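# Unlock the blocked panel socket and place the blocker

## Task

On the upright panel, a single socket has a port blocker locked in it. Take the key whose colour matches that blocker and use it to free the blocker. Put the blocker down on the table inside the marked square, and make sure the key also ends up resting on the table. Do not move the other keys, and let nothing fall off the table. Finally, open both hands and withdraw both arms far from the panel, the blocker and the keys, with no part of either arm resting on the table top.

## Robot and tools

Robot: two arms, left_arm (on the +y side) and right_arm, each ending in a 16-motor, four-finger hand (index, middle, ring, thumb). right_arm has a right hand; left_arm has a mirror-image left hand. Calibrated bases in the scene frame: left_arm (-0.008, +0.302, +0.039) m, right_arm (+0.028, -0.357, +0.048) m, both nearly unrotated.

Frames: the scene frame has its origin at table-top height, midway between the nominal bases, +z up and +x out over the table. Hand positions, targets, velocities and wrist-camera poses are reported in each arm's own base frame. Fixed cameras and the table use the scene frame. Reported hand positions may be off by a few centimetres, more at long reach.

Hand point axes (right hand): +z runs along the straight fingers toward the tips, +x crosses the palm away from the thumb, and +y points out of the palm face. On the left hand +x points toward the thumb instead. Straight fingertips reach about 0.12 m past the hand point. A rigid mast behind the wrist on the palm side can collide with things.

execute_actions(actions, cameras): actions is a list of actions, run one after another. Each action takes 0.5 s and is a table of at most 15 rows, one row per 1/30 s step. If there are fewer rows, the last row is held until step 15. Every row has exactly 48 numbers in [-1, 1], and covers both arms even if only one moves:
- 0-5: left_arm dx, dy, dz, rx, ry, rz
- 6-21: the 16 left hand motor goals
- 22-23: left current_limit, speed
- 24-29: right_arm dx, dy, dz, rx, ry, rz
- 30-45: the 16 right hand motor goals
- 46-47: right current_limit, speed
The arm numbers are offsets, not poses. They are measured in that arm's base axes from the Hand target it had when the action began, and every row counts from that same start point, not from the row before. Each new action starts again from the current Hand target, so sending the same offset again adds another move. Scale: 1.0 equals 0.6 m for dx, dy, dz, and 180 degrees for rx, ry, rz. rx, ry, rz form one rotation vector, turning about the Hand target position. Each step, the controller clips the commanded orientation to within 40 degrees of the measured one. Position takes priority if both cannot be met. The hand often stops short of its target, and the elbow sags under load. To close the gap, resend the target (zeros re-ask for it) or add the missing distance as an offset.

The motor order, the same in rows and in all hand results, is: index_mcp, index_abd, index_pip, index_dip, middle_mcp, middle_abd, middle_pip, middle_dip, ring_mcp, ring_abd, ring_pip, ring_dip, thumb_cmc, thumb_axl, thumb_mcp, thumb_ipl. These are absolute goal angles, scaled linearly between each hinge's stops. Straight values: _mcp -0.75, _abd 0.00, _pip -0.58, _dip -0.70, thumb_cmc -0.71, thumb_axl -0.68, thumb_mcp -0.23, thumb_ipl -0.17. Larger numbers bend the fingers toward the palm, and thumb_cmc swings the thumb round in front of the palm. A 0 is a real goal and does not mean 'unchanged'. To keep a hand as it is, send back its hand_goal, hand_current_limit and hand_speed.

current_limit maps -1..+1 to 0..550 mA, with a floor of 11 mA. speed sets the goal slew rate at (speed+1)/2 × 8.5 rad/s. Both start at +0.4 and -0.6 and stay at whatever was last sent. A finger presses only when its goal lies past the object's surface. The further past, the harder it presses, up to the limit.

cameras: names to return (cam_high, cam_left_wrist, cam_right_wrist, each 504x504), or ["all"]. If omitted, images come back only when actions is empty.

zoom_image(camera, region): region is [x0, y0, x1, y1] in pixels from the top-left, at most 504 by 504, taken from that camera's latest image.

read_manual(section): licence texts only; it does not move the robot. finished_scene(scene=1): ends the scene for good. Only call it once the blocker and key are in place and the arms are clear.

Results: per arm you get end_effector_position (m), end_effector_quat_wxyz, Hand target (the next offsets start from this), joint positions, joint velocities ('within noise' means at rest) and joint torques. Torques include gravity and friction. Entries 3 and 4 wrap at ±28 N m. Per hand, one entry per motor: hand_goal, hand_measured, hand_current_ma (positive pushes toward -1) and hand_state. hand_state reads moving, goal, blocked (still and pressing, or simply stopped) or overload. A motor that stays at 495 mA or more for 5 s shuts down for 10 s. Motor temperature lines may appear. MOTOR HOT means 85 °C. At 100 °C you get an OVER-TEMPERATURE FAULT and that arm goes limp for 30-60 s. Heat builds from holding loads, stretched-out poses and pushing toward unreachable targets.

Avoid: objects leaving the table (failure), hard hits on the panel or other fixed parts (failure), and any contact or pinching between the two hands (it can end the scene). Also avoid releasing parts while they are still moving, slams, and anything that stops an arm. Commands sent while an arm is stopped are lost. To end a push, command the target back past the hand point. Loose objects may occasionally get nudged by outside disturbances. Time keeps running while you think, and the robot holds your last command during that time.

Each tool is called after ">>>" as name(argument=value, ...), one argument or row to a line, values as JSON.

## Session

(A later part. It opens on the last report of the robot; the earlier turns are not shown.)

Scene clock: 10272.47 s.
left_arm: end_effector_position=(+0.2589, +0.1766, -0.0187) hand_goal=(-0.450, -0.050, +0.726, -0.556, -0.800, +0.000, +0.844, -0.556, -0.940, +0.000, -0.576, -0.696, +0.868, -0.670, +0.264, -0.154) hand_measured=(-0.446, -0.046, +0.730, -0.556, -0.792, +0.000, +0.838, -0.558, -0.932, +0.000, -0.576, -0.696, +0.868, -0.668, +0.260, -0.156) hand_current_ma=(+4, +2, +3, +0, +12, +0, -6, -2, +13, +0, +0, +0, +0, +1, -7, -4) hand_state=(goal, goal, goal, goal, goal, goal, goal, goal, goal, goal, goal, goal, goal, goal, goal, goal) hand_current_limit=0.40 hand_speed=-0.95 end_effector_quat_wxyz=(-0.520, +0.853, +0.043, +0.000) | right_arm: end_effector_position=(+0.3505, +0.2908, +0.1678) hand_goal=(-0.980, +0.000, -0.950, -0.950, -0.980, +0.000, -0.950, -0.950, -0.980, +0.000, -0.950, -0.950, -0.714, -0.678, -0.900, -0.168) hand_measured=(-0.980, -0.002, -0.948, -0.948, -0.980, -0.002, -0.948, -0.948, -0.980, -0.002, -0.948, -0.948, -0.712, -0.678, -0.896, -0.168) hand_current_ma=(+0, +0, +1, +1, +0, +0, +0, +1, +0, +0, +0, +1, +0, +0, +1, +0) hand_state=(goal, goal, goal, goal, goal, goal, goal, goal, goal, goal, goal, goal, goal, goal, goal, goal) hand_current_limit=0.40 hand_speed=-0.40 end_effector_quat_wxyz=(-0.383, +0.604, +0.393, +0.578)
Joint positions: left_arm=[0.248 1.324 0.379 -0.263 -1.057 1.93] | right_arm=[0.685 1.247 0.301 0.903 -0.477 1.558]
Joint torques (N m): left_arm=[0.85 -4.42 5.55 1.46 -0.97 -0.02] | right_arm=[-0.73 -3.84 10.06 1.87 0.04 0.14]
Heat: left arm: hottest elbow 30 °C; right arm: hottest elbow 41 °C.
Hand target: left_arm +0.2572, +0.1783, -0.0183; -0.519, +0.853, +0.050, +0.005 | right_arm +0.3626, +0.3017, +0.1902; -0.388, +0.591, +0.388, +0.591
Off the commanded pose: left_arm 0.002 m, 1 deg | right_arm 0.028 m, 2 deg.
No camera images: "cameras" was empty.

>>> execute_actions(
  actions=[
    [[0,0,0,0,0,0,-0.445,-0.09,0.716,-0.556,-0.8,0,0.844,-0.556,-0.94,0,-0.576,-0.696,0.869,-0.67,0.265,-0.154,0.4,-0.95,0,0,0,0,0,0,-0.98,0,-0.95,-0.95,-0.98,0,-0.95,-0.95,-0.98,0,-0.95,-0.95,-0.714,-0.678,-0.9,-0.168,0.4,-0.4]],
    [[0,0,0,0,0,0,-0.44,-0.09,0.706,-0.556,-0.8,0,0.844,-0.556,-0.94,0,-0.576,-0.696,0.869,-0.67,0.265,-0.154,0.4,-0.95,0,0,0,0,0,0,-0.98,0,-0.95,-0.95,-0.98,0,-0.95,-0.95,-0.98,0,-0.95,-0.95,-0.714,-0.678,-0.9,-0.168,0.4,-0.4]],
  ],
  cameras=["cam_left_wrist","cam_right_wrist"],
)

>>> zoom_image(
  camera="cam_right_wrist",
  region=[226, 175, 261, 215],
)

>>> zoom_image(
  camera="cam_left_wrist",
  region=[80, 10, 270, 200],
)

Scene clock: 10289.57 s.
left_arm: end_effector_position=(+0.2591, +0.1766, -0.0183) hand_goal=(-0.440, -0.090, +0.706, -0.556, -0.800, +0.000, +0.844, -0.556, -0.940, +0.000, -0.576, -0.696, +0.868, -0.670, +0.264, -0.154) hand_measured=(-0.436, -0.086, +0.716, -0.556, -0.792, +0.000, +0.838, -0.558, -0.932, +0.000, -0.576, -0.696, +0.868, -0.668, +0.260, -0.156) hand_current_ma=(+6, +3, +15, +0, +12, +0, -6, -2, +13, +0, +0, +0, +0, +1, -7, -4) hand_state=(goal, goal, goal, goal, goal, goal, goal, goal, goal, goal, goal, goal, goal, goal, goal, goal) hand_current_limit=0.40 hand_speed=-0.95 end_effector_quat_wxyz=(-0.520, +0.853, +0.044, +0.001) | right_arm: end_effector_position=(+0.3505, +0.2908, +0.1678) hand_goal=(-0.980, +0.000, -0.950, -0.950, -0.980, +0.000, -0.950, -0.950, -0.980, +0.000, -0.950, -0.950, -0.714, -0.678, -0.900, -0.168) hand_measured=(-0.980, -0.002, -0.948, -0.948, -0.980, -0.002, -0.948, -0.948, -0.980, -0.002, -0.948, -0.948, -0.712, -0.678, -0.896, -0.168) hand_current_ma=(+0, +0, +1, +1, +0, +0, +0, +1, +0, +0, +0, +1, +0, +0, +1, +0) hand_state=(goal, goal, goal, goal, goal, goal, goal, goal, goal, goal, goal, goal, goal, goal, goal, goal) hand_current_limit=0.40 hand_speed=-0.40 end_effector_quat_wxyz=(-0.383, +0.604, +0.393, +0.578)
Joint positions: left_arm=[0.248 1.323 0.379 -0.263 -1.057 1.93] | right_arm=[0.685 1.247 0.301 0.903 -0.477 1.558]
Joint torques (N m): left_arm=[0.79 -4.31 5.55 1.46 -0.97 -0.02] | right_arm=[-0.67 -3.96 10.02 1.88 0.03 0.14]
Heat: left arm: hottest elbow 29 °C; right arm: hottest elbow 41 °C.
Hand target: left_arm +0.2573, +0.1783, -0.0183; -0.519, +0.853, +0.050, +0.005 | right_arm +0.3626, +0.3017, +0.1902; -0.388, +0.591, +0.388, +0.591
Off the commanded pose: left_arm 0.003 m, 1 deg | right_arm 0.028 m, 2 deg.
Images, in order (width x height): cam_left_wrist 504x504, cam_right_wrist 504x504.

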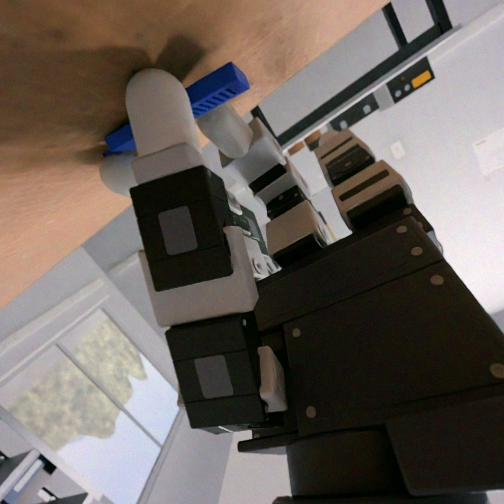

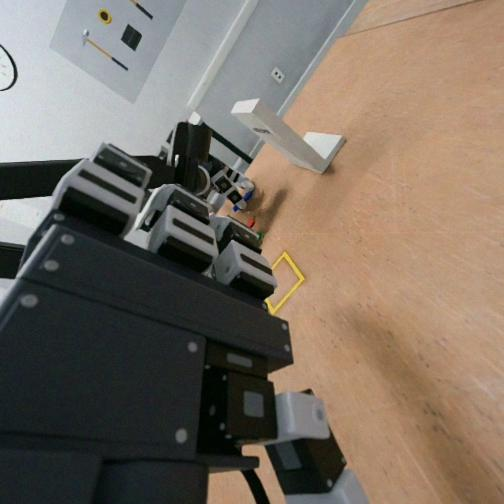

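Scaled by 12.600 from the camera's 504x504 image, which has a finer 720x720 frame.

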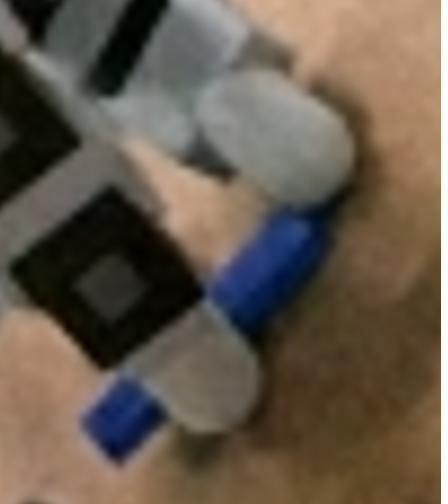

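Scaled by 2.653 from the camera's 504x504 image, which has a finer 720x720 frame.

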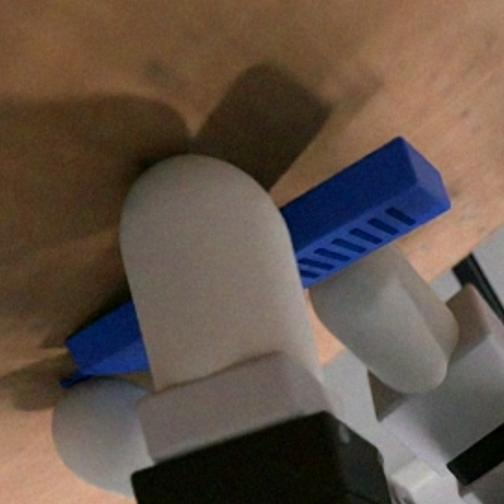

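>>> zoom_image(
  camera="cam_left_wrist",
  region=[180, 40, 280, 140],
)

>>> zoom_image(
  camera="cam_left_wrist",
  region=[80, 110, 180, 210],
)

Scaled by 5.040 from the camera's 504x504 image, which has a finer 720x720 frame.

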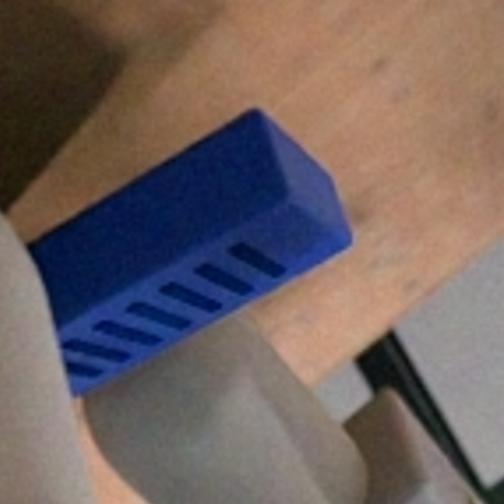

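Scaled by 5.040 from the camera's 504x504 image, which has a finer 720x720 frame.

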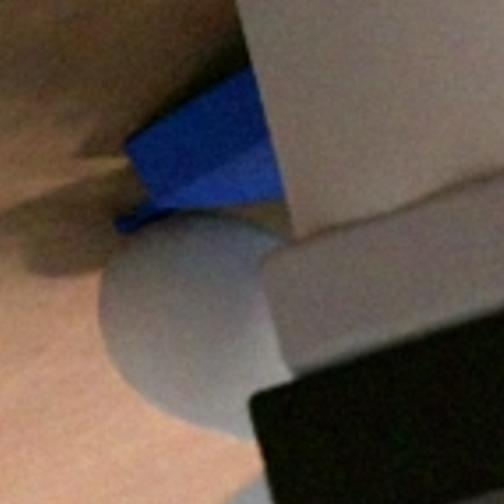

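>>> execute_actions(
  actions=[
    [[0,0,0,0,0,0,-0.44,-0.09,0.706,-0.556,-0.75,0,0.832,-0.556,-0.94,0,-0.576,-0.696,0.869,-0.67,0.28,-0.154,0.4,-0.95,0,0,0,0,0,0,-0.98,0,-0.95,-0.95,-0.98,0,-0.95,-0.95,-0.98,0,-0.95,-0.95,-0.714,-0.678,-0.9,-0.168,0.4,-0.4]],
    [[0,0,0,0,0,0,-0.44,-0.09,0.706,-0.556,-0.725,0,0.826,-0.556,-0.94,0,-0.576,-0.696,0.869,-0.67,0.288,-0.154,0.4,-0.95,0,0,0,0,0,0,-0.98,0,-0.95,-0.95,-0.98,0,-0.95,-0.95,-0.98,0,-0.95,-0.95,-0.714,-0.678,-0.9,-0.168,0.4,-0.4]],
  ],
  cameras=["cam_left_wrist"],
)

>>> zoom_image(
  camera="cam_left_wrist",
  region=[80, 10, 270, 200],
)

Scene clock: 10330.23 s.
left_arm: end_effector_position=(+0.2591, +0.1766, -0.0183) hand_goal=(-0.440, -0.090, +0.706, -0.556, -0.726, +0.000, +0.826, -0.556, -0.940, +0.000, -0.576, -0.696, +0.868, -0.670, +0.288, -0.154) hand_measured=(-0.436, -0.086, +0.716, -0.556, -0.722, +0.000, +0.828, -0.558, -0.932, +0.000, -0.576, -0.696, +0.868, -0.668, +0.282, -0.156) hand_current_ma=(+6, +3, +14, +0, +4, +0, +1, -2, +13, +0, +0, +0, +0, +1, -10, -4) hand_state=(goal, goal, goal, goal, goal, goal, goal, goal, goal, goal, goal, goal, goal, goal, goal, goal) hand_current_limit=0.40 hand_speed=-0.95 end_effector_quat_wxyz=(-0.520, +0.853, +0.044, +0.001) | right_arm: end_effector_position=(+0.3505, +0.2908, +0.1678) hand_goal=(-0.980, +0.000, -0.950, -0.950, -0.980, +0.000, -0.950, -0.950, -0.980, +0.000, -0.950, -0.950, -0.714, -0.678, -0.900, -0.168) hand_measured=(-0.980, -0.002, -0.948, -0.948, -0.980, -0.002, -0.948, -0.948, -0.980, -0.002, -0.948, -0.948, -0.712, -0.678, -0.896, -0.168) hand_current_ma=(+0, +0, +1, +1, +0, +0, +0, +1, +0, +0, +0, +1, +0, +0, +1, +0) hand_state=(goal, goal, goal, goal, goal, goal, goal, goal, goal, goal, goal, goal, goal, goal, goal, goal) hand_current_limit=0.40 hand_speed=-0.40 end_effector_quat_wxyz=(-0.383, +0.604, +0.393, +0.578)
Joint positions: left_arm=[0.248 1.323 0.379 -0.263 -1.057 1.93] | right_arm=[0.685 1.247 0.301 0.903 -0.477 1.558]
Joint torques (N m): left_arm=[0.73 -4.25 5.56 1.47 -0.97 -0.02] | right_arm=[-0.85 -3.96 10.06 1.85 0.03 0.14]
Heat: left arm: hottest elbow 29 °C; right arm: hottest elbow 41 °C.
Hand target: left_arm +0.2573, +0.1783, -0.0183; -0.519, +0.853, +0.050, +0.005 | right_arm +0.3626, +0.3017, +0.1902; -0.388, +0.591, +0.388, +0.591
Off the commanded pose: left_arm 0.003 m, 1 deg | right_arm 0.028 m, 2 deg.
Images, in order (width x height): cam_left_wrist 504x504.

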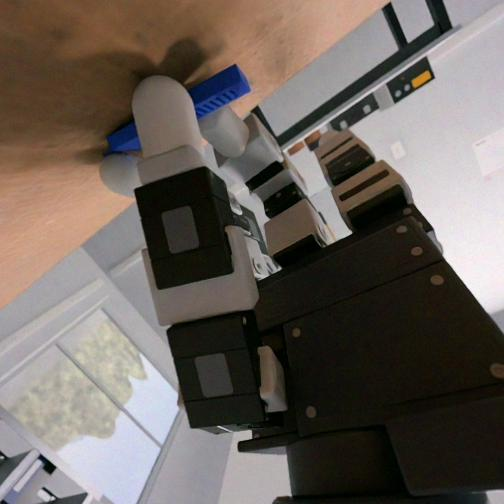

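Scaled by 2.653 from the camera's 504x504 image, which has a finer 720x720 frame.

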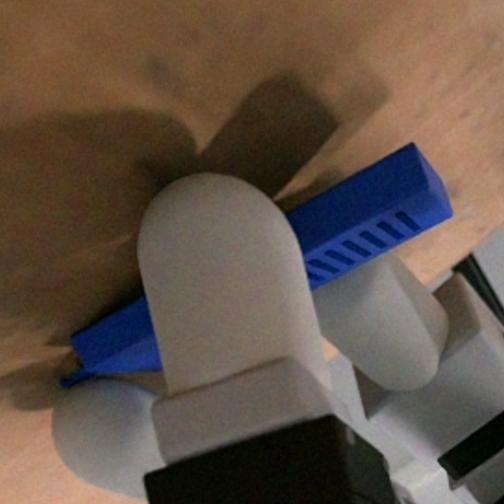

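>>> execute_actions(
  actions=[
    [[0,0,0,0,0,0,-0.44,-0.09,0.706,-0.556,-0.70,0,0.82,-0.556,-0.94,0,-0.576,-0.696,0.869,-0.67,0.288,-0.154,0.4,-0.95,0,0,0,0,0,0,-0.98,0,-0.95,-0.95,-0.98,0,-0.95,-0.95,-0.98,0,-0.95,-0.95,-0.714,-0.678,-0.9,-0.168,0.4,-0.4]],
    [[0,0,0,0,0,0,-0.44,-0.09,0.706,-0.556,-0.68,0,0.818,-0.556,-0.94,0,-0.576,-0.696,0.869,-0.67,0.288,-0.154,0.4,-0.95,0,0,0,0,0,0,-0.98,0,-0.95,-0.95,-0.98,0,-0.95,-0.95,-0.98,0,-0.95,-0.95,-0.714,-0.678,-0.9,-0.168,0.4,-0.4]],
  ],
  cameras=["cam_left_wrist"],
)

>>> zoom_image(
  camera="cam_left_wrist",
  region=[80, 10, 270, 200],
)

Scene clock: 10348.83 s.
left_arm: end_effector_position=(+0.2591, +0.1766, -0.0183) hand_goal=(-0.440, -0.090, +0.706, -0.556, -0.680, +0.000, +0.818, -0.556, -0.940, +0.000, -0.576, -0.696, +0.868, -0.670, +0.288, -0.154) hand_measured=(-0.434, -0.088, +0.716, -0.556, -0.684, +0.000, +0.816, -0.558, -0.932, +0.000, -0.576, -0.696, +0.868, -0.670, +0.282, -0.156) hand_current_ma=(+6, +2, +14, +0, -6, +0, -1, -2, +13, +0, +0, +0, +0, +1, -11, -4) hand_state=(goal, goal, goal, goal, goal, goal, goal, goal, goal, goal, goal, goal, goal, goal, goal, goal) hand_current_limit=0.40 hand_speed=-0.95 end_effector_quat_wxyz=(-0.520, +0.853, +0.044, +0.001) | right_arm: end_effector_position=(+0.3505, +0.2908, +0.1678) hand_goal=(-0.980, +0.000, -0.950, -0.950, -0.980, +0.000, -0.950, -0.950, -0.980, +0.000, -0.950, -0.950, -0.714, -0.678, -0.900, -0.168) hand_measured=(-0.980, -0.002, -0.948, -0.948, -0.980, -0.002, -0.948, -0.948, -0.980, -0.002, -0.948, -0.948, -0.712, -0.678, -0.896, -0.168) hand_current_ma=(+0, +0, +1, +1, +0, +0, +0, +1, +0, +0, +0, +1, +0, +0, +1, +0) hand_state=(goal, goal, goal, goal, goal, goal, goal, goal, goal, goal, goal, goal, goal, goal, goal, goal) hand_current_limit=0.40 hand_speed=-0.40 end_effector_quat_wxyz=(-0.383, +0.604, +0.393, +0.578)
Joint positions: left_arm=[0.248 1.323 0.379 -0.263 -1.057 1.93] | right_arm=[0.685 1.247 0.301 0.903 -0.477 1.558]
Joint torques (N m): left_arm=[0.85 -4.31 5.55 1.46 -0.97 -0.02] | right_arm=[-0.73 -3.96 10 1.83 0.03 0.15]
Heat: left arm: hottest elbow 29 °C; right arm: hottest elbow 41 °C.
Hand target: left_arm +0.2573, +0.1783, -0.0183; -0.519, +0.853, +0.050, +0.005 | right_arm +0.3626, +0.3017, +0.1902; -0.388, +0.591, +0.388, +0.591
Off the commanded pose: left_arm 0.003 m, 1 deg | right_arm 0.028 m, 2 deg.
Images, in order (width x height): cam_left_wrist 504x504.

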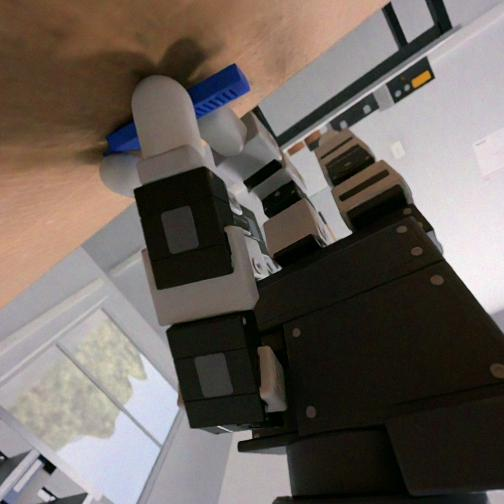

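Scaled by 2.653 from the camera's 504x504 image, which has a finer 720x720 frame.

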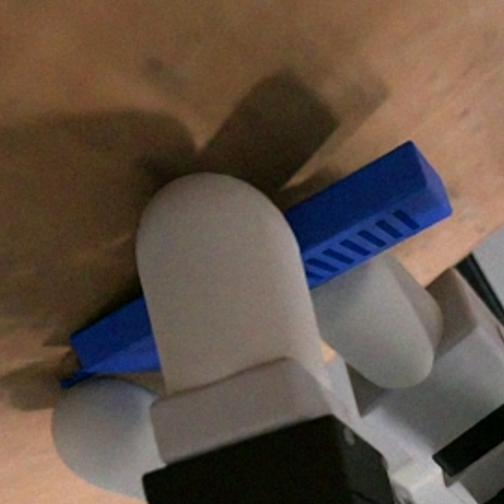

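>>> execute_actions(
  actions=[
    [[0,0,0,0,0,0,-0.44,-0.09,0.706,-0.556,-0.66,0,0.816,-0.556,-0.94,0,-0.576,-0.696,0.869,-0.67,0.295,-0.154,0.4,-0.95,0,0,0,0,0,0,-0.98,0,-0.95,-0.95,-0.98,0,-0.95,-0.95,-0.98,0,-0.95,-0.95,-0.714,-0.678,-0.9,-0.168,0.4,-0.4]],
    [[0,0,0,0,0,0,-0.44,-0.09,0.706,-0.556,-0.645,0,0.816,-0.556,-0.94,0,-0.576,-0.696,0.869,-0.67,0.305,-0.154,0.4,-0.95,0,0,0,0,0,0,-0.98,0,-0.95,-0.95,-0.98,0,-0.95,-0.95,-0.98,0,-0.95,-0.95,-0.714,-0.678,-0.9,-0.168,0.4,-0.4]],
  ],
  cameras=["cam_left_wrist"],
)

>>> zoom_image(
  camera="cam_left_wrist",
  region=[80, 10, 270, 200],
)

Scene clock: 10362.10 s.
left_arm: end_effector_position=(+0.2592, +0.1766, -0.0182) hand_goal=(-0.440, -0.090, +0.706, -0.556, -0.646, +0.000, +0.816, -0.556, -0.940, +0.000, -0.576, -0.696, +0.868, -0.670, +0.304, -0.154) hand_measured=(-0.434, -0.088, +0.716, -0.556, -0.672, +0.000, +0.808, -0.558, -0.932, +0.000, -0.576, -0.696, +0.866, -0.670, +0.282, -0.160) hand_current_ma=(+7, +1, +13, +0, -58, +0, -9, -2, +13, +0, +0, +0, -1, +0, -59, -12) hand_state=(goal, goal, goal, goal, blocked, goal, goal, goal, goal, goal, goal, goal, goal, goal, blocked, goal) hand_current_limit=0.40 hand_speed=-0.95 end_effector_quat_wxyz=(-0.520, +0.853, +0.044, +0.001) | right_arm: end_effector_position=(+0.3505, +0.2908, +0.1678) hand_goal=(-0.980, +0.000, -0.950, -0.950, -0.980, +0.000, -0.950, -0.950, -0.980, +0.000, -0.950, -0.950, -0.714, -0.678, -0.900, -0.168) hand_measured=(-0.980, -0.002, -0.948, -0.948, -0.980, -0.002, -0.948, -0.948, -0.980, -0.002, -0.948, -0.948, -0.712, -0.678, -0.896, -0.168) hand_current_ma=(+0, +0, +1, +1, +0, +0, +0, +1, +0, +0, +0, +1, +0, +0, +1, +0) hand_state=(goal, goal, goal, goal, goal, goal, goal, goal, goal, goal, goal, goal, goal, goal, goal, goal) hand_current_limit=0.40 hand_speed=-0.40 end_effector_quat_wxyz=(-0.383, +0.604, +0.393, +0.578)
Joint positions: left_arm=[0.248 1.322 0.379 -0.263 -1.057 1.93] | right_arm=[0.685 1.247 0.301 0.903 -0.477 1.558]
Joint torques (N m): left_arm=[0.79 -4.25 5.57 1.47 -0.96 -0.02] | right_arm=[-0.67 -3.96 9.99 1.85 0.02 0.14]
Heat: left arm: hottest elbow 29 °C; right arm: hottest elbow 41 °C.
Hand target: left_arm +0.2573, +0.1783, -0.0183; -0.519, +0.853, +0.050, +0.005 | right_arm +0.3626, +0.3017, +0.1902; -0.388, +0.591, +0.388, +0.591
Off the commanded pose: left_arm 0.003 m, 1 deg | right_arm 0.028 m, 2 deg.
Images, in order (width x height): cam_left_wrist 504x504.

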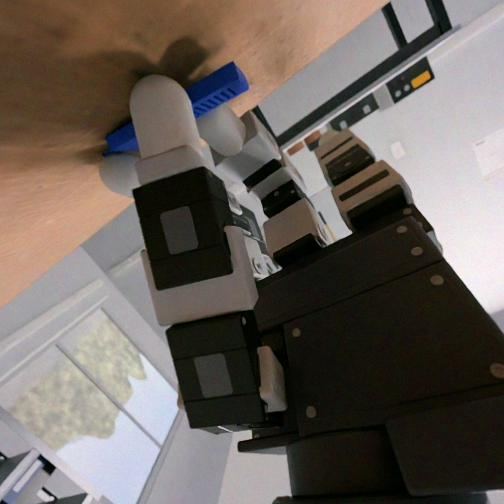

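Scaled by 2.653 from the camera's 504x504 image, which has a finer 720x720 frame.

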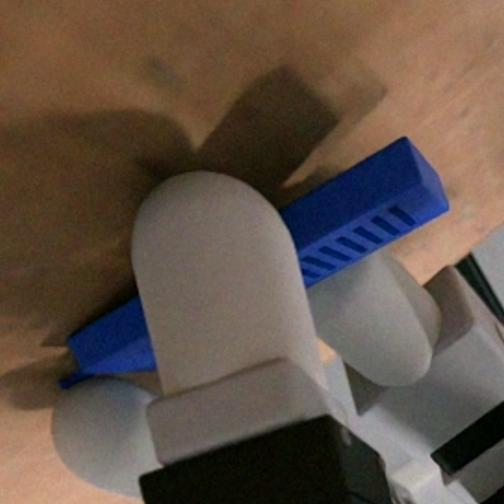

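>>> execute_actions(
  actions=[
    [[0,0,0,0,0,0,-0.44,-0.09,0.706,-0.556,-0.62,0,0.816,-0.556,-0.94,0,-0.576,-0.696,0.869,-0.67,0.327,-0.154,0.4,-0.95,0,0,0,0,0,0,-0.98,0,-0.95,-0.95,-0.98,0,-0.95,-0.95,-0.98,0,-0.95,-0.95,-0.714,-0.678,-0.9,-0.168,0.4,-0.4]],
    [[0,0,0,0,0,0,-0.44,-0.09,0.706,-0.556,-0.60,0,0.816,-0.556,-0.94,0,-0.576,-0.696,0.869,-0.67,0.347,-0.154,0.4,-0.95,0,0,0,0,0,0,-0.98,0,-0.95,-0.95,-0.98,0,-0.95,-0.95,-0.98,0,-0.95,-0.95,-0.714,-0.678,-0.9,-0.168,0.4,-0.4]],
  ],
  cameras=["cam_left_wrist","cam_right_wrist"],
)

>>> zoom_image(
  camera="cam_left_wrist",
  region=[80, 10, 270, 200],
)

>>> zoom_image(
  camera="cam_right_wrist",
  region=[226, 175, 261, 215],
)

Scene clock: 10373.97 s.
left_arm: end_effector_position=(+0.2592, +0.1767, -0.0181) hand_goal=(-0.440, -0.090, +0.706, -0.556, -0.600, +0.000, +0.816, -0.556, -0.940, +0.000, -0.576, -0.696, +0.868, -0.670, +0.346, -0.154) hand_measured=(-0.434, -0.088, +0.716, -0.556, -0.656, +0.000, +0.798, -0.560, -0.932, +0.000, -0.576, -0.696, +0.864, -0.672, +0.282, -0.166) hand_current_ma=(+8, +1, +13, +0, -159, +0, -29, -5, +13, +0, +0, +0, -5, -2, -249, -29) hand_state=(goal, goal, goal, goal, blocked, goal, goal, goal, goal, goal, goal, goal, goal, goal, blocked, goal) hand_current_limit=0.40 hand_speed=-0.95 end_effector_quat_wxyz=(-0.520, +0.853, +0.044, +0.001) | right_arm: end_effector_position=(+0.3505, +0.2908, +0.1678) hand_goal=(-0.980, +0.000, -0.950, -0.950, -0.980, +0.000, -0.950, -0.950, -0.980, +0.000, -0.950, -0.950, -0.714, -0.678, -0.900, -0.168) hand_measured=(-0.980, -0.002, -0.948, -0.948, -0.980, -0.002, -0.948, -0.948, -0.980, -0.002, -0.948, -0.948, -0.712, -0.678, -0.896, -0.168) hand_current_ma=(+0, +0, +1, +1, +0, +0, +0, +1, +0, +0, +0, +1, +0, +0, +1, +0) hand_state=(goal, goal, goal, goal, goal, goal, goal, goal, goal, goal, goal, goal, goal, goal, goal, goal) hand_current_limit=0.40 hand_speed=-0.40 end_effector_quat_wxyz=(-0.383, +0.604, +0.393, +0.578)
Joint positions: left_arm=[0.248 1.322 0.379 -0.263 -1.057 1.93] | right_arm=[0.685 1.247 0.301 0.903 -0.477 1.558]
Joint torques (N m): left_arm=[0.79 -4.25 5.56 1.46 -0.97 -0.02] | right_arm=[-0.67 -4.01 10.03 1.87 0.03 0.14]
Heat: left arm: hottest elbow 29 °C; right arm: hottest elbow 41 °C.
Hand target: left_arm +0.2573, +0.1783, -0.0183; -0.519, +0.853, +0.050, +0.005 | right_arm +0.3626, +0.3017, +0.1902; -0.388, +0.591, +0.388, +0.591
Off the commanded pose: left_arm 0.003 m, 1 deg | right_arm 0.028 m, 2 deg.
Images, in order (width x height): cam_left_wrist 504x504, cam_right_wrist 504x504.

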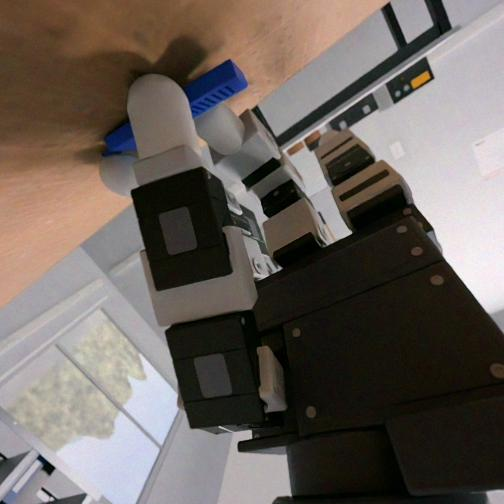

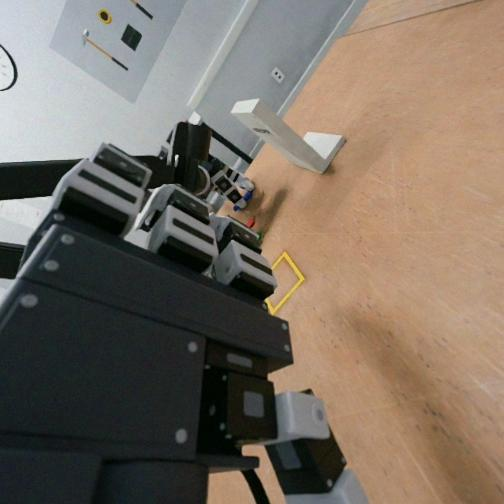

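Scaled by 2.653 from the camera's 504x504 image, which has a finer 720x720 frame.

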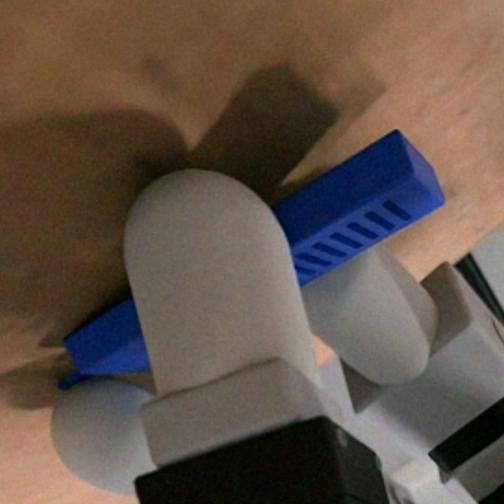

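Scaled by 12.600 from the camera's 504x504 image, which has a finer 720x720 frame.

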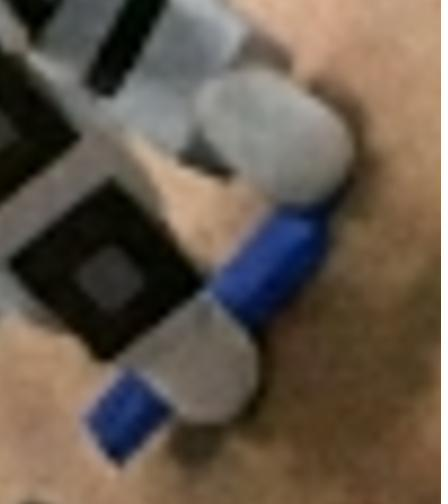

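>>> execute_actions(
  actions=[
    [[0,0,0,0,0,0,-0.44,-0.09,0.706,-0.556,-0.575,0,0.816,-0.556,-0.94,0,-0.576,-0.696,0.869,-0.67,0.358,-0.154,0.4,-0.95,0,0,0,0,0,0,-0.98,0,-0.95,-0.95,-0.98,0,-0.95,-0.95,-0.98,0,-0.95,-0.95,-0.714,-0.678,-0.9,-0.168,0.4,-0.4]],
    [[0,0,0,0,0,0,-0.44,-0.09,0.706,-0.556,-0.55,0,0.816,-0.556,-0.94,0,-0.576,-0.696,0.869,-0.67,0.37,-0.154,0.4,-0.95,0,0,0,0,0,0,-0.98,0,-0.95,-0.95,-0.98,0,-0.95,-0.95,-0.98,0,-0.95,-0.95,-0.714,-0.678,-0.9,-0.168,0.4,-0.4]],
  ],
  cameras=["cam_left_wrist"],
)

>>> zoom_image(
  camera="cam_left_wrist",
  region=[80, 10, 270, 200],
)

Scene clock: 10390.27 s.
left_arm: end_effector_position=(+0.2593, +0.1768, -0.0179) hand_goal=(-0.440, -0.090, +0.706, -0.556, -0.550, +0.000, +0.816, -0.556, -0.940, +0.000, -0.576, -0.696, +0.868, -0.670, +0.370, -0.154) hand_measured=(-0.434, -0.088, +0.714, -0.556, -0.642, +0.000, +0.790, -0.564, -0.932, +0.000, -0.576, -0.696, +0.860, -0.674, +0.284, -0.174) hand_current_ma=(+8, +1, +9, +0, -313, +0, -50, -10, +13, +0, +0, +0, -9, -4, -372, -50) hand_state=(goal, goal, goal, goal, blocked, goal, blocked, goal, goal, goal, goal, goal, goal, goal, blocked, goal) hand_current_limit=0.40 hand_speed=-0.95 end_effector_quat_wxyz=(-0.520, +0.853, +0.044, +0.002) | right_arm: end_effector_position=(+0.3505, +0.2908, +0.1678) hand_goal=(-0.980, +0.000, -0.950, -0.950, -0.980, +0.000, -0.950, -0.950, -0.980, +0.000, -0.950, -0.950, -0.714, -0.678, -0.900, -0.168) hand_measured=(-0.980, -0.002, -0.948, -0.948, -0.980, -0.002, -0.948, -0.948, -0.980, -0.002, -0.948, -0.948, -0.712, -0.678, -0.896, -0.168) hand_current_ma=(+0, +0, +1, +1, +0, +0, +0, +1, +0, +0, +0, +1, +0, +0, +1, +0) hand_state=(goal, goal, goal, goal, goal, goal, goal, goal, goal, goal, goal, goal, goal, goal, goal, goal) hand_current_limit=0.40 hand_speed=-0.40 end_effector_quat_wxyz=(-0.383, +0.604, +0.393, +0.578)
Joint positions: left_arm=[0.248 1.321 0.379 -0.263 -1.057 1.93] | right_arm=[0.685 1.247 0.301 0.903 -0.477 1.558]
Joint torques (N m): left_arm=[0.73 -4.13 5.56 1.46 -0.96 -0.03] | right_arm=[-0.67 -3.9 10.03 1.84 0.04 0.15]
Heat: left arm: hottest elbow 29 °C; right arm: hottest elbow 41 °C.
Hand target: left_arm +0.2572, +0.1783, -0.0183; -0.519, +0.853, +0.050, +0.005 | right_arm +0.3626, +0.3017, +0.1902; -0.388, +0.591, +0.388, +0.591
Off the commanded pose: left_arm 0.003 m, 1 deg | right_arm 0.028 m, 2 deg.
Images, in order (width x height): cam_left_wrist 504x504.

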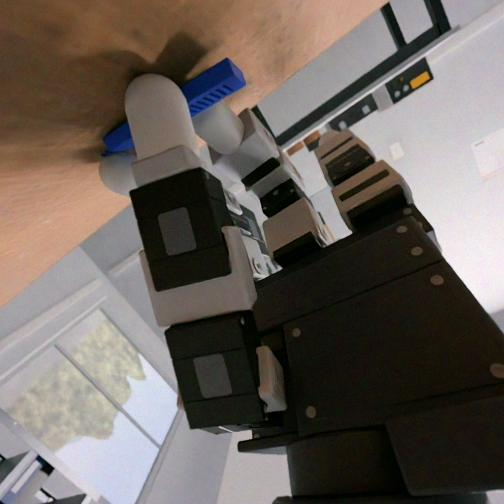

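Scaled by 2.653 from the camera's 504x504 image, which has a finer 720x720 frame.

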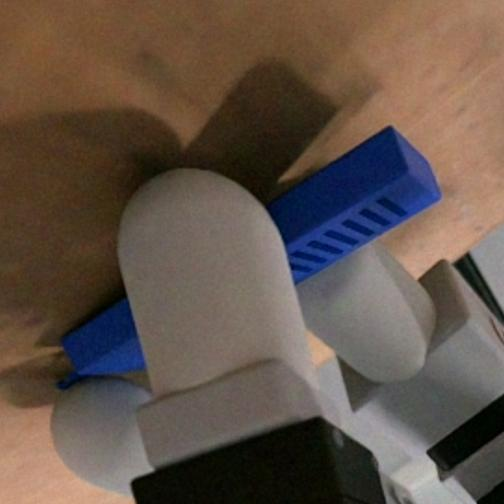

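>>> execute_actions(
  actions=[
    [[0,0,0,0,0,0,-0.465,-0.09,0.757,-0.556,-0.55,0,0.816,-0.556,-0.94,0,-0.576,-0.696,0.869,-0.67,0.37,-0.154,0.4,-0.95,0,0,0,0,0,0,-0.98,0,-0.95,-0.95,-0.98,0,-0.95,-0.95,-0.98,0,-0.95,-0.95,-0.714,-0.678,-0.9,-0.168,0.4,-0.4]],
  ],
  cameras=["cam_left_wrist"],
)

>>> zoom_image(
  camera="cam_left_wrist",
  region=[80, 10, 270, 200],
)

Scene clock: 10403.83 s.
left_arm: end_effector_position=(+0.2593, +0.1768, -0.0179) hand_goal=(-0.466, -0.090, +0.756, -0.556, -0.550, +0.000, +0.816, -0.556, -0.940, +0.000, -0.576, -0.696, +0.868, -0.670, +0.370, -0.154) hand_measured=(-0.454, -0.088, +0.750, -0.556, -0.642, +0.000, +0.790, -0.564, -0.932, +0.000, -0.576, -0.696, +0.858, -0.676, +0.284, -0.174) hand_current_ma=(+21, +1, -7, +0, -313, +0, -50, -11, +13, +0, +0, +0, -14, -7, -368, -50) hand_state=(goal, goal, goal, goal, blocked, goal, blocked, goal, goal, goal, goal, goal, goal, goal, blocked, goal) hand_current_limit=0.40 hand_speed=-0.95 end_effector_quat_wxyz=(-0.520, +0.853, +0.044, +0.002) | right_arm: end_effector_position=(+0.3505, +0.2908, +0.1678) hand_goal=(-0.980, +0.000, -0.950, -0.950, -0.980, +0.000, -0.950, -0.950, -0.980, +0.000, -0.950, -0.950, -0.714, -0.678, -0.900, -0.168) hand_measured=(-0.980, -0.002, -0.948, -0.948, -0.980, -0.002, -0.948, -0.948, -0.980, -0.002, -0.948, -0.948, -0.712, -0.678, -0.896, -0.168) hand_current_ma=(+0, +0, +1, +1, +0, +0, +0, +1, +0, +0, +0, +1, +0, +0, +1, +0) hand_state=(goal, goal, goal, goal, goal, goal, goal, goal, goal, goal, goal, goal, goal, goal, goal, goal) hand_current_limit=0.40 hand_speed=-0.40 end_effector_quat_wxyz=(-0.383, +0.604, +0.393, +0.578)
Joint positions: left_arm=[0.248 1.321 0.379 -0.263 -1.057 1.93] | right_arm=[0.685 1.247 0.301 0.903 -0.477 1.558]
Joint torques (N m): left_arm=[0.73 -4.19 5.56 1.47 -0.96 -0.02] | right_arm=[-0.73 -4.07 10.02 1.87 0.03 0.14]
Heat: left arm: hottest elbow 29 °C; right arm: hottest elbow 41 °C.
Hand target: left_arm +0.2572, +0.1783, -0.0183; -0.519, +0.853, +0.050, +0.005 | right_arm +0.3626, +0.3017, +0.1902; -0.388, +0.591, +0.388, +0.591
Off the commanded pose: left_arm 0.003 m, 1 deg | right_arm 0.028 m, 2 deg.
Images, in order (width x height): cam_left_wrist 504x504.

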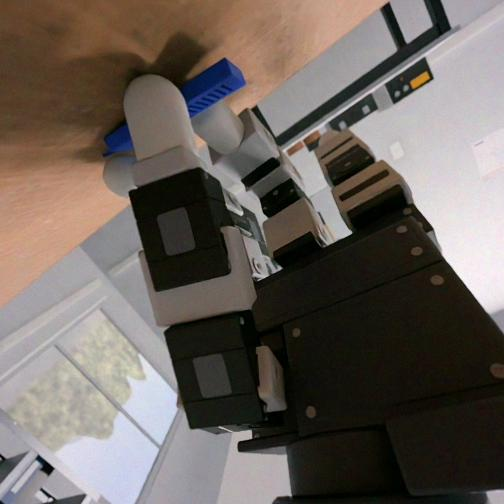

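Scaled by 2.653 from the camera's 504x504 image, which has a finer 720x720 frame.

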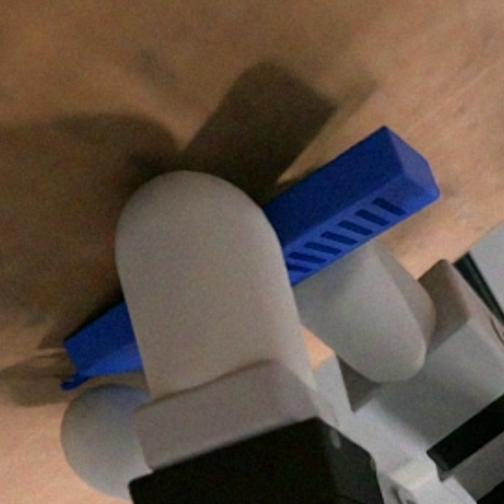

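>>> execute_actions(
  actions=[
    [[0.0068,0.0017,0.0105,0.0022,-0.0085,0,-0.49,-0.05,0.81,-0.556,-0.55,0,0.816,-0.556,-0.94,0,-0.576,-0.696,0.869,-0.67,0.37,-0.154,0.4,-0.95,0,0,0,0,0,0,-0.98,0,-0.95,-0.95,-0.98,0,-0.95,-0.95,-0.98,0,-0.95,-0.95,-0.714,-0.678,-0.9,-0.168,0.4,-0.4]],
    [[0.0068,0.0017,0.0105,0.0022,-0.0085,0,-0.514,0,0.858,-0.556,-0.55,0,0.816,-0.556,-0.94,0,-0.576,-0.696,0.869,-0.67,0.37,-0.154,0.4,-0.95,0,0,0,0,0,0,-0.98,0,-0.95,-0.95,-0.98,0,-0.95,-0.95,-0.98,0,-0.95,-0.95,-0.714,-0.678,-0.9,-0.168,0.4,-0.4]],
  ],
  cameras=["cam_left_wrist"],
)

>>> zoom_image(
  camera="cam_left_wrist",
  region=[80, 10, 270, 200],
)

Scene clock: 10415.13 s.
left_arm: end_effector_position=(+0.2671, +0.1786, -0.0060) hand_goal=(-0.514, +0.000, +0.858, -0.556, -0.550, +0.000, +0.816, -0.556, -0.940, +0.000, -0.576, -0.696, +0.868, -0.670, +0.370, -0.154) hand_measured=(-0.502, -0.002, +0.852, -0.556, -0.638, +0.000, +0.784, -0.568, -0.932, +0.000, -0.576, -0.696, +0.858, -0.676, +0.286, -0.174) hand_current_ma=(+21, -2, -7, +0, -290, +0, -70, -17, +13, +0, +0, +0, -14, -8, -363, -50) hand_state=(goal, goal, goal, goal, blocked, goal, blocked, goal, goal, goal, goal, goal, goal, goal, blocked, goal) hand_current_limit=0.40 hand_speed=-0.95 end_effector_quat_wxyz=(-0.524, +0.850, +0.057, +0.023) | right_arm: end_effector_position=(+0.3505, +0.2908, +0.1678) hand_goal=(-0.980, +0.000, -0.950, -0.950, -0.980, +0.000, -0.950, -0.950, -0.980, +0.000, -0.950, -0.950, -0.714, -0.678, -0.900, -0.168) hand_measured=(-0.980, -0.002, -0.948, -0.948, -0.980, -0.002, -0.948, -0.948, -0.980, -0.002, -0.948, -0.948, -0.712, -0.678, -0.896, -0.168) hand_current_ma=(+0, +0, +1, +1, +0, +0, +0, +1, +0, +0, +0, +1, +0, +0, +1, +0) hand_state=(goal, goal, goal, goal, goal, goal, goal, goal, goal, goal, goal, goal, goal, goal, goal, goal) hand_current_limit=0.40 hand_speed=-0.40 end_effector_quat_wxyz=(-0.383, +0.604, +0.393, +0.578)
Joint positions: left_arm=[0.248 1.28 0.378 -0.251 -1.056 1.93] | right_arm=[0.685 1.247 0.301 0.903 -0.477 1.558]
Joint torques (N m): left_arm=[0.73 -4.07 5.9 1.57 -0.97 -0.04] | right_arm=[-0.62 -3.9 10 1.84 0.04 0.14]
Heat: left arm: hottest elbow 29 °C; right arm: hottest elbow 41 °C.
Hand target: left_arm +0.2654, +0.1803, -0.0058; -0.524, +0.849, +0.063, +0.028 | right_arm +0.3626, +0.3017, +0.1902; -0.388, +0.591, +0.388, +0.591
Off the commanded pose: left_arm 0.002 m, 1 deg | right_arm 0.028 m, 2 deg.
Images, in order (width x height): cam_left_wrist 504x504.

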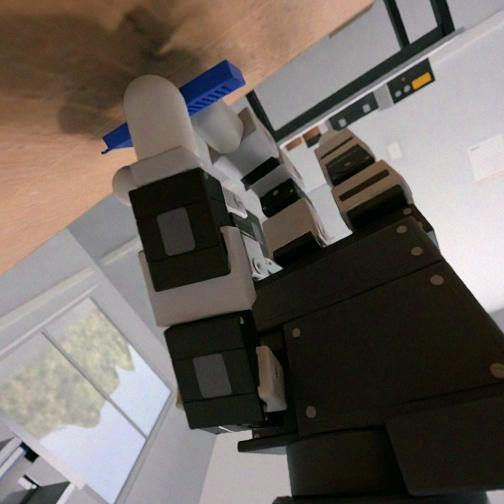

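Scaled by 2.653 from the camera's 504x504 image, which has a finer 720x720 frame.

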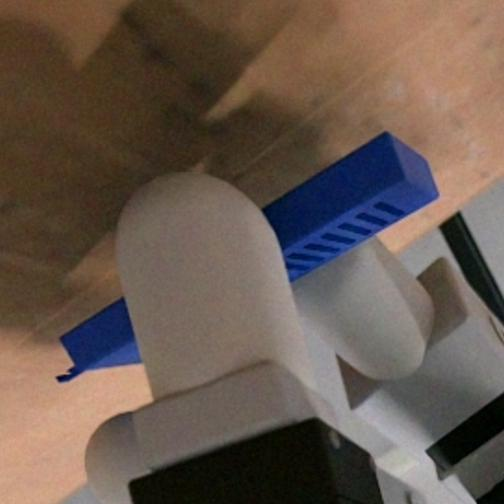

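>>> zoom_image(
  camera="cam_left_wrist",
  region=[180, 40, 280, 140],
)

>>> zoom_image(
  camera="cam_left_wrist",
  region=[80, 100, 180, 200],
)

Scaled by 5.040 from the camera's 504x504 image, which has a finer 720x720 frame.

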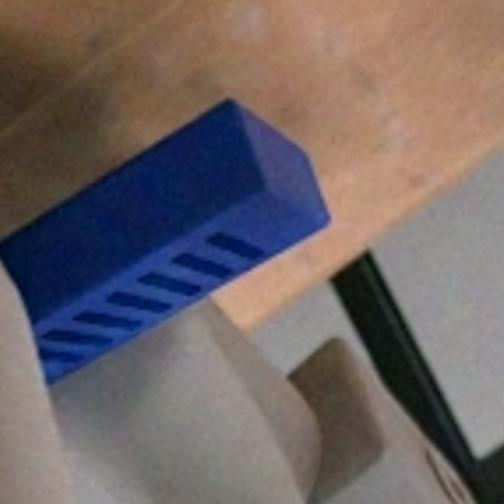

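Scaled by 5.040 from the camera's 504x504 image, which has a finer 720x720 frame.

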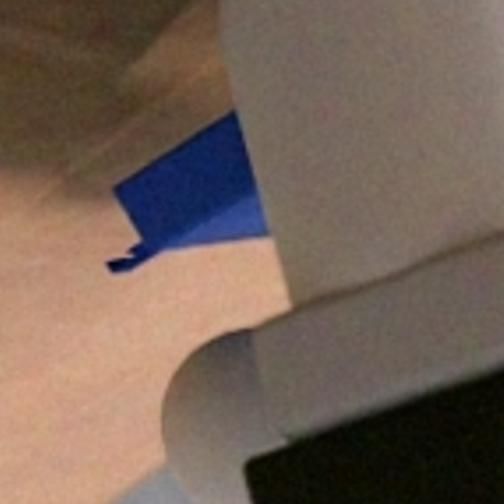

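>>> execute_actions(
  actions=[
    [[0.011,0.0027,0.02,0.0034,-0.0136,0,-0.514,0,0.858,-0.556,-0.55,0,0.816,-0.556,-0.94,0,-0.576,-0.696,0.869,-0.67,0.37,-0.154,0.4,-0.8,0,0,0,0,0,0,-0.98,0,-0.95,-0.95,-0.98,0,-0.95,-0.95,-0.98,0,-0.95,-0.95,-0.714,-0.678,-0.9,-0.168,0.4,-0.4]],
    [[0.011,0.0027,0.02,0.0034,-0.0136,0,-0.514,0,0.858,-0.556,-0.55,0,0.816,-0.556,-0.94,0,-0.576,-0.696,0.869,-0.67,0.37,-0.154,0.4,-0.8,0,0,0,0,0,0,-0.98,0,-0.95,-0.95,-0.98,0,-0.95,-0.95,-0.98,0,-0.95,-0.95,-0.714,-0.678,-0.9,-0.168,0.4,-0.4]],
    [[0.011,0.0027,0.02,0.0034,-0.0136,0,-0.514,0,0.858,-0.556,-0.55,0,0.816,-0.556,-0.94,0,-0.576,-0.696,0.869,-0.67,0.37,-0.154,0.4,-0.8,0,0,0,0,0,0,-0.98,0,-0.95,-0.95,-0.98,0,-0.95,-0.95,-0.98,0,-0.95,-0.95,-0.714,-0.678,-0.9,-0.168,0.4,-0.4]],
  ],
  cameras=["cam_left_wrist"],
)

>>> zoom_image(
  camera="cam_left_wrist",
  region=[80, 10, 270, 200],
)

Scene clock: 10522.37 s.
left_arm: end_effector_position=(+0.2827, +0.1823, +0.0268) hand_goal=(-0.514, +0.000, +0.858, -0.556, -0.550, +0.000, +0.816, -0.556, -0.940, +0.000, -0.576, -0.696, +0.868, -0.670, +0.370, -0.154) hand_measured=(-0.502, -0.002, +0.852, -0.556, -0.638, +0.000, +0.784, -0.568, -0.932, +0.000, -0.576, -0.696, +0.858, -0.676, +0.286, -0.174) hand_current_ma=(+21, -2, -7, +0, -289, +0, -71, -18, +13, +0, +0, +0, -14, -8, -363, -50) hand_state=(goal, goal, goal, goal, blocked, goal, blocked, goal, goal, goal, goal, goal, goal, goal, blocked, goal) hand_current_limit=0.40 hand_speed=-0.80 end_effector_quat_wxyz=(-0.532, +0.839, +0.088, +0.075) | right_arm: end_effector_position=(+0.3505, +0.2908, +0.1678) hand_goal=(-0.980, +0.000, -0.950, -0.950, -0.980, +0.000, -0.950, -0.950, -0.980, +0.000, -0.950, -0.950, -0.714, -0.678, -0.900, -0.168) hand_measured=(-0.980, -0.002, -0.948, -0.948, -0.980, -0.002, -0.948, -0.948, -0.980, -0.002, -0.948, -0.948, -0.712, -0.678, -0.896, -0.168) hand_current_ma=(+0, +0, +1, +1, +0, +0, +0, +1, +0, +0, +0, +1, +0, +0, +1, +0) hand_state=(goal, goal, goal, goal, goal, goal, goal, goal, goal, goal, goal, goal, goal, goal, goal, goal) hand_current_limit=0.40 hand_speed=-0.40 end_effector_quat_wxyz=(-0.383, +0.604, +0.393, +0.578)
Joint positions: left_arm=[0.248 1.171 0.378 -0.237 -1.054 1.93] | right_arm=[0.685 1.247 0.301 0.903 -0.477 1.558]
Joint torques (N m): left_arm=[0.67 -3.43 7.47 1.81 -0.92 -0.07] | right_arm=[-0.79 -3.9 9.96 1.85 0.03 0.15]
Heat: left arm: hottest elbow 30 °C; right arm: hottest elbow 41 °C.
Hand target: left_arm +0.2852, +0.1852, +0.0303; -0.532, +0.837, +0.096, +0.083 | right_arm +0.3626, +0.3017, +0.1902; -0.388, +0.591, +0.388, +0.591
Off the commanded pose: left_arm 0.005 m, 1 deg | right_arm 0.028 m, 2 deg.
Images, in order (width x height): cam_left_wrist 504x504.

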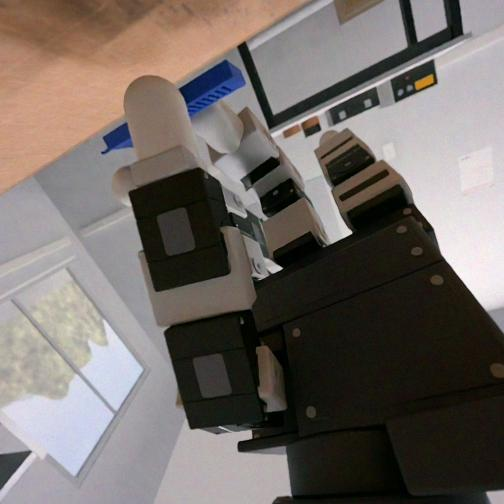

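Scaled by 2.653 from the camera's 504x504 image, which has a finer 720x720 frame.

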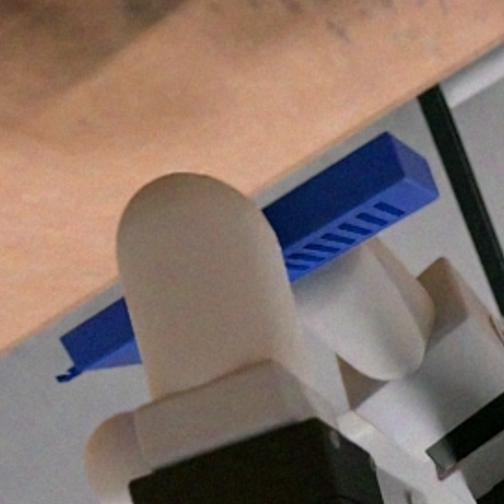

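>>> execute_actions(
  actions=[
    [[0.0,0,0.03,0,0,0,-0.75,0,0.3,-0.6,-0.55,0,0.816,-0.556,-0.94,0,-0.576,-0.696,0.869,-0.67,0.37,-0.154,0.4,-0.8,0,0,0,0,0,0,-0.98,0,-0.95,-0.95,-0.98,0,-0.95,-0.95,-0.98,0,-0.95,-0.95,-0.714,-0.678,-0.9,-0.168,0.4,-0.4]],
    [[0.0,0,0.04,0,0,0,-0.98,0,-0.58,-0.7,-0.55,0,0.816,-0.556,-0.94,0,-0.576,-0.696,0.869,-0.67,0.37,-0.154,0.4,-0.8,0,0,0,0,0,0,-0.98,0,-0.95,-0.95,-0.98,0,-0.95,-0.95,-0.98,0,-0.95,-0.95,-0.714,-0.678,-0.9,-0.168,0.4,-0.4]],
    [[0.0,0,0.04,0,0,0,-0.98,0,-0.58,-0.7,-0.55,0,0.816,-0.556,-0.94,0,-0.576,-0.696,0.869,-0.67,0.37,-0.154,0.4,-0.8,0,0,0,0,0,0,-0.98,0,-0.95,-0.95,-0.98,0,-0.95,-0.95,-0.98,0,-0.95,-0.95,-0.714,-0.678,-0.9,-0.168,0.4,-0.4]],
  ],
  cameras=["cam_left_wrist"],
)

Scene clock: 10571.43 s.
left_arm: end_effector_position=(+0.2706, +0.1798, +0.0761) hand_goal=(-0.980, +0.000, -0.580, -0.700, -0.550, +0.000, +0.816, -0.556, -0.940, +0.000, -0.576, -0.696, +0.868, -0.670, +0.370, -0.154) hand_measured=(-0.958, -0.002, -0.572, -0.698, -0.638, +0.000, +0.782, -0.568, -0.932, +0.000, -0.576, -0.696, +0.858, -0.676, +0.286, -0.174) hand_current_ma=(+46, -1, +9, +2, -289, +0, -71, -18, +13, +0, +0, +0, -14, -8, -363, -50) hand_state=(blocked, goal, goal, goal, blocked, goal, blocked, goal, goal, goal, goal, goal, goal, goal, blocked, goal) hand_current_limit=0.40 hand_speed=-0.80 end_effector_quat_wxyz=(-0.530, +0.841, +0.083, +0.069) | right_arm: end_effector_position=(+0.3505, +0.2908, +0.1678) hand_goal=(-0.980, +0.000, -0.950, -0.950, -0.980, +0.000, -0.950, -0.950, -0.980, +0.000, -0.950, -0.950, -0.714, -0.678, -0.900, -0.168) hand_measured=(-0.980, -0.002, -0.948, -0.948, -0.980, -0.002, -0.948, -0.948, -0.980, -0.002, -0.948, -0.948, -0.712, -0.678, -0.896, -0.168) hand_current_ma=(+0, +0, +1, +1, +0, +0, +0, +1, +0, +0, +0, +1, +0, +0, +1, +0) hand_state=(goal, goal, goal, goal, goal, goal, goal, goal, goal, goal, goal, goal, goal, goal, goal, goal) hand_current_limit=0.40 hand_speed=-0.40 end_effector_quat_wxyz=(-0.383, +0.604, +0.393, +0.578)
Joint positions: left_arm=[0.252 0.986 0.437 -0.491 -1.051 1.938] | right_arm=[0.685 1.247 0.301 0.903 -0.477 1.558]
Joint torques (N m): left_arm=[0.44 -2.26 12.16 0.53 -1.08 -0.11] | right_arm=[-0.73 -4.01 9.99 1.85 0.04 0.15]
Heat: left arm: hottest elbow 31 °C; right arm: hottest elbow 41 °C.
Hand target: left_arm +0.2851, +0.1852, +0.0961; -0.532, +0.837, +0.096, +0.083 | right_arm +0.3626, +0.3017, +0.1902; -0.388, +0.591, +0.388, +0.591
Off the commanded pose: left_arm 0.026 m, 2 deg | right_arm 0.028 m, 2 deg.
Images, in order (width x height): cam_left_wrist 504x504.

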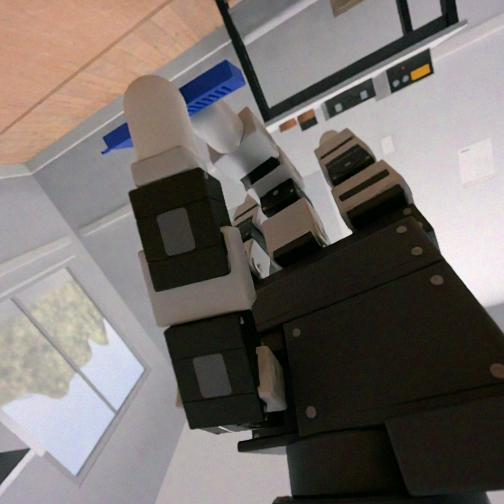

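>>> execute_actions(
  actions=[
    [[0.012,-0.07,0.012,0,0,0.007,-0.98,0,-0.58,-0.7,-0.55,0,0.816,-0.556,-0.94,0,-0.576,-0.696,0.869,-0.67,0.37,-0.154,0.4,-0.8,0,0,0,0,0,0,-0.98,0,-0.95,-0.95,-0.98,0,-0.95,-0.95,-0.98,0,-0.95,-0.95,-0.714,-0.678,-0.9,-0.168,0.4,-0.4]],
    [[0.012,-0.08,0.012,0,0,0.007,-0.98,0,-0.58,-0.7,-0.55,0,0.816,-0.556,-0.94,0,-0.576,-0.696,0.869,-0.67,0.37,-0.154,0.4,-0.8,0,0,0,0,0,0,-0.98,0,-0.95,-0.95,-0.98,0,-0.95,-0.95,-0.98,0,-0.95,-0.95,-0.714,-0.678,-0.9,-0.168,0.4,-0.4]],
    [[0.012,-0.08,0.012,0,0,0.007,-0.98,0,-0.58,-0.7,-0.55,0,0.816,-0.556,-0.94,0,-0.576,-0.696,0.869,-0.67,0.37,-0.154,0.4,-0.8,0,0,0,0,0,0,-0.98,0,-0.95,-0.95,-0.98,0,-0.95,-0.95,-0.98,0,-0.95,-0.95,-0.714,-0.678,-0.9,-0.168,0.4,-0.4]],
  ],
  cameras=["cam_left_wrist","cam_high"],
)

Scene clock: 10597.33 s.
left_arm: end_effector_position=(+0.2934, +0.0541, +0.1093) hand_goal=(-0.980, +0.000, -0.580, -0.700, -0.550, +0.000, +0.816, -0.556, -0.940, +0.000, -0.576, -0.696, +0.868, -0.670, +0.370, -0.154) hand_measured=(-0.958, -0.002, -0.574, -0.698, -0.636, +0.000, +0.782, -0.568, -0.930, +0.000, -0.576, -0.696, +0.858, -0.676, +0.286, -0.174) hand_current_ma=(+45, -1, +8, +2, -286, +0, -76, -19, +13, +0, +0, +0, -15, -8, -359, -50) hand_state=(blocked, goal, goal, goal, blocked, goal, blocked, goal, goal, goal, goal, goal, goal, goal, blocked, goal) hand_current_limit=0.40 hand_speed=-0.80 end_effector_quat_wxyz=(-0.533, +0.836, +0.115, +0.062) | right_arm: end_effector_position=(+0.3505, +0.2908, +0.1678) hand_goal=(-0.980, +0.000, -0.950, -0.950, -0.980, +0.000, -0.950, -0.950, -0.980, +0.000, -0.950, -0.950, -0.714, -0.678, -0.900, -0.168) hand_measured=(-0.980, -0.002, -0.948, -0.948, -0.980, -0.002, -0.948, -0.948, -0.980, -0.002, -0.948, -0.948, -0.712, -0.678, -0.896, -0.168) hand_current_ma=(+0, +0, +1, +1, +0, +0, +0, +1, +0, +0, +0, +1, +0, +0, +1, +0) hand_state=(goal, goal, goal, goal, goal, goal, goal, goal, goal, goal, goal, goal, goal, goal, goal, goal) hand_current_limit=0.40 hand_speed=-0.40 end_effector_quat_wxyz=(-0.383, +0.604, +0.393, +0.578)
Joint positions: left_arm=[-0.274 1.27 0.727 -1.582 -1.048 0.697] | right_arm=[0.685 1.247 0.301 0.903 -0.477 1.558]
Joint torques (N m): left_arm=[-0.79 -2.9 10.19 -1.48 -0.95 -0.14] | right_arm=[-0.79 -4.01 10.03 1.85 0.03 0.14]
Heat: left arm: hottest elbow 32 °C; right arm: hottest elbow 41 °C.
Hand target: left_arm +0.3068, +0.0472, +0.1179; -0.535, +0.833, +0.124, +0.066 | right_arm +0.3626, +0.3017, +0.1902; -0.388, +0.591, +0.388, +0.591
Off the commanded pose: left_arm 0.017 m, 1 deg | right_arm 0.028 m, 2 deg.
Images, in order (width x height): cam_high 504x504, cam_left_wrist 504x504.

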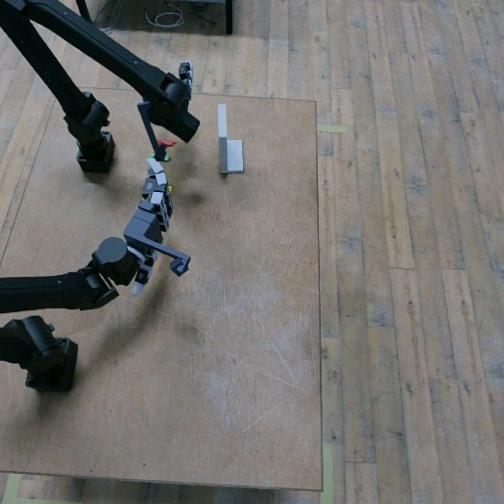

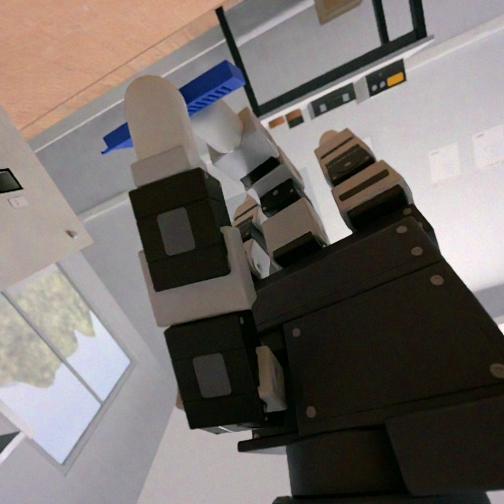

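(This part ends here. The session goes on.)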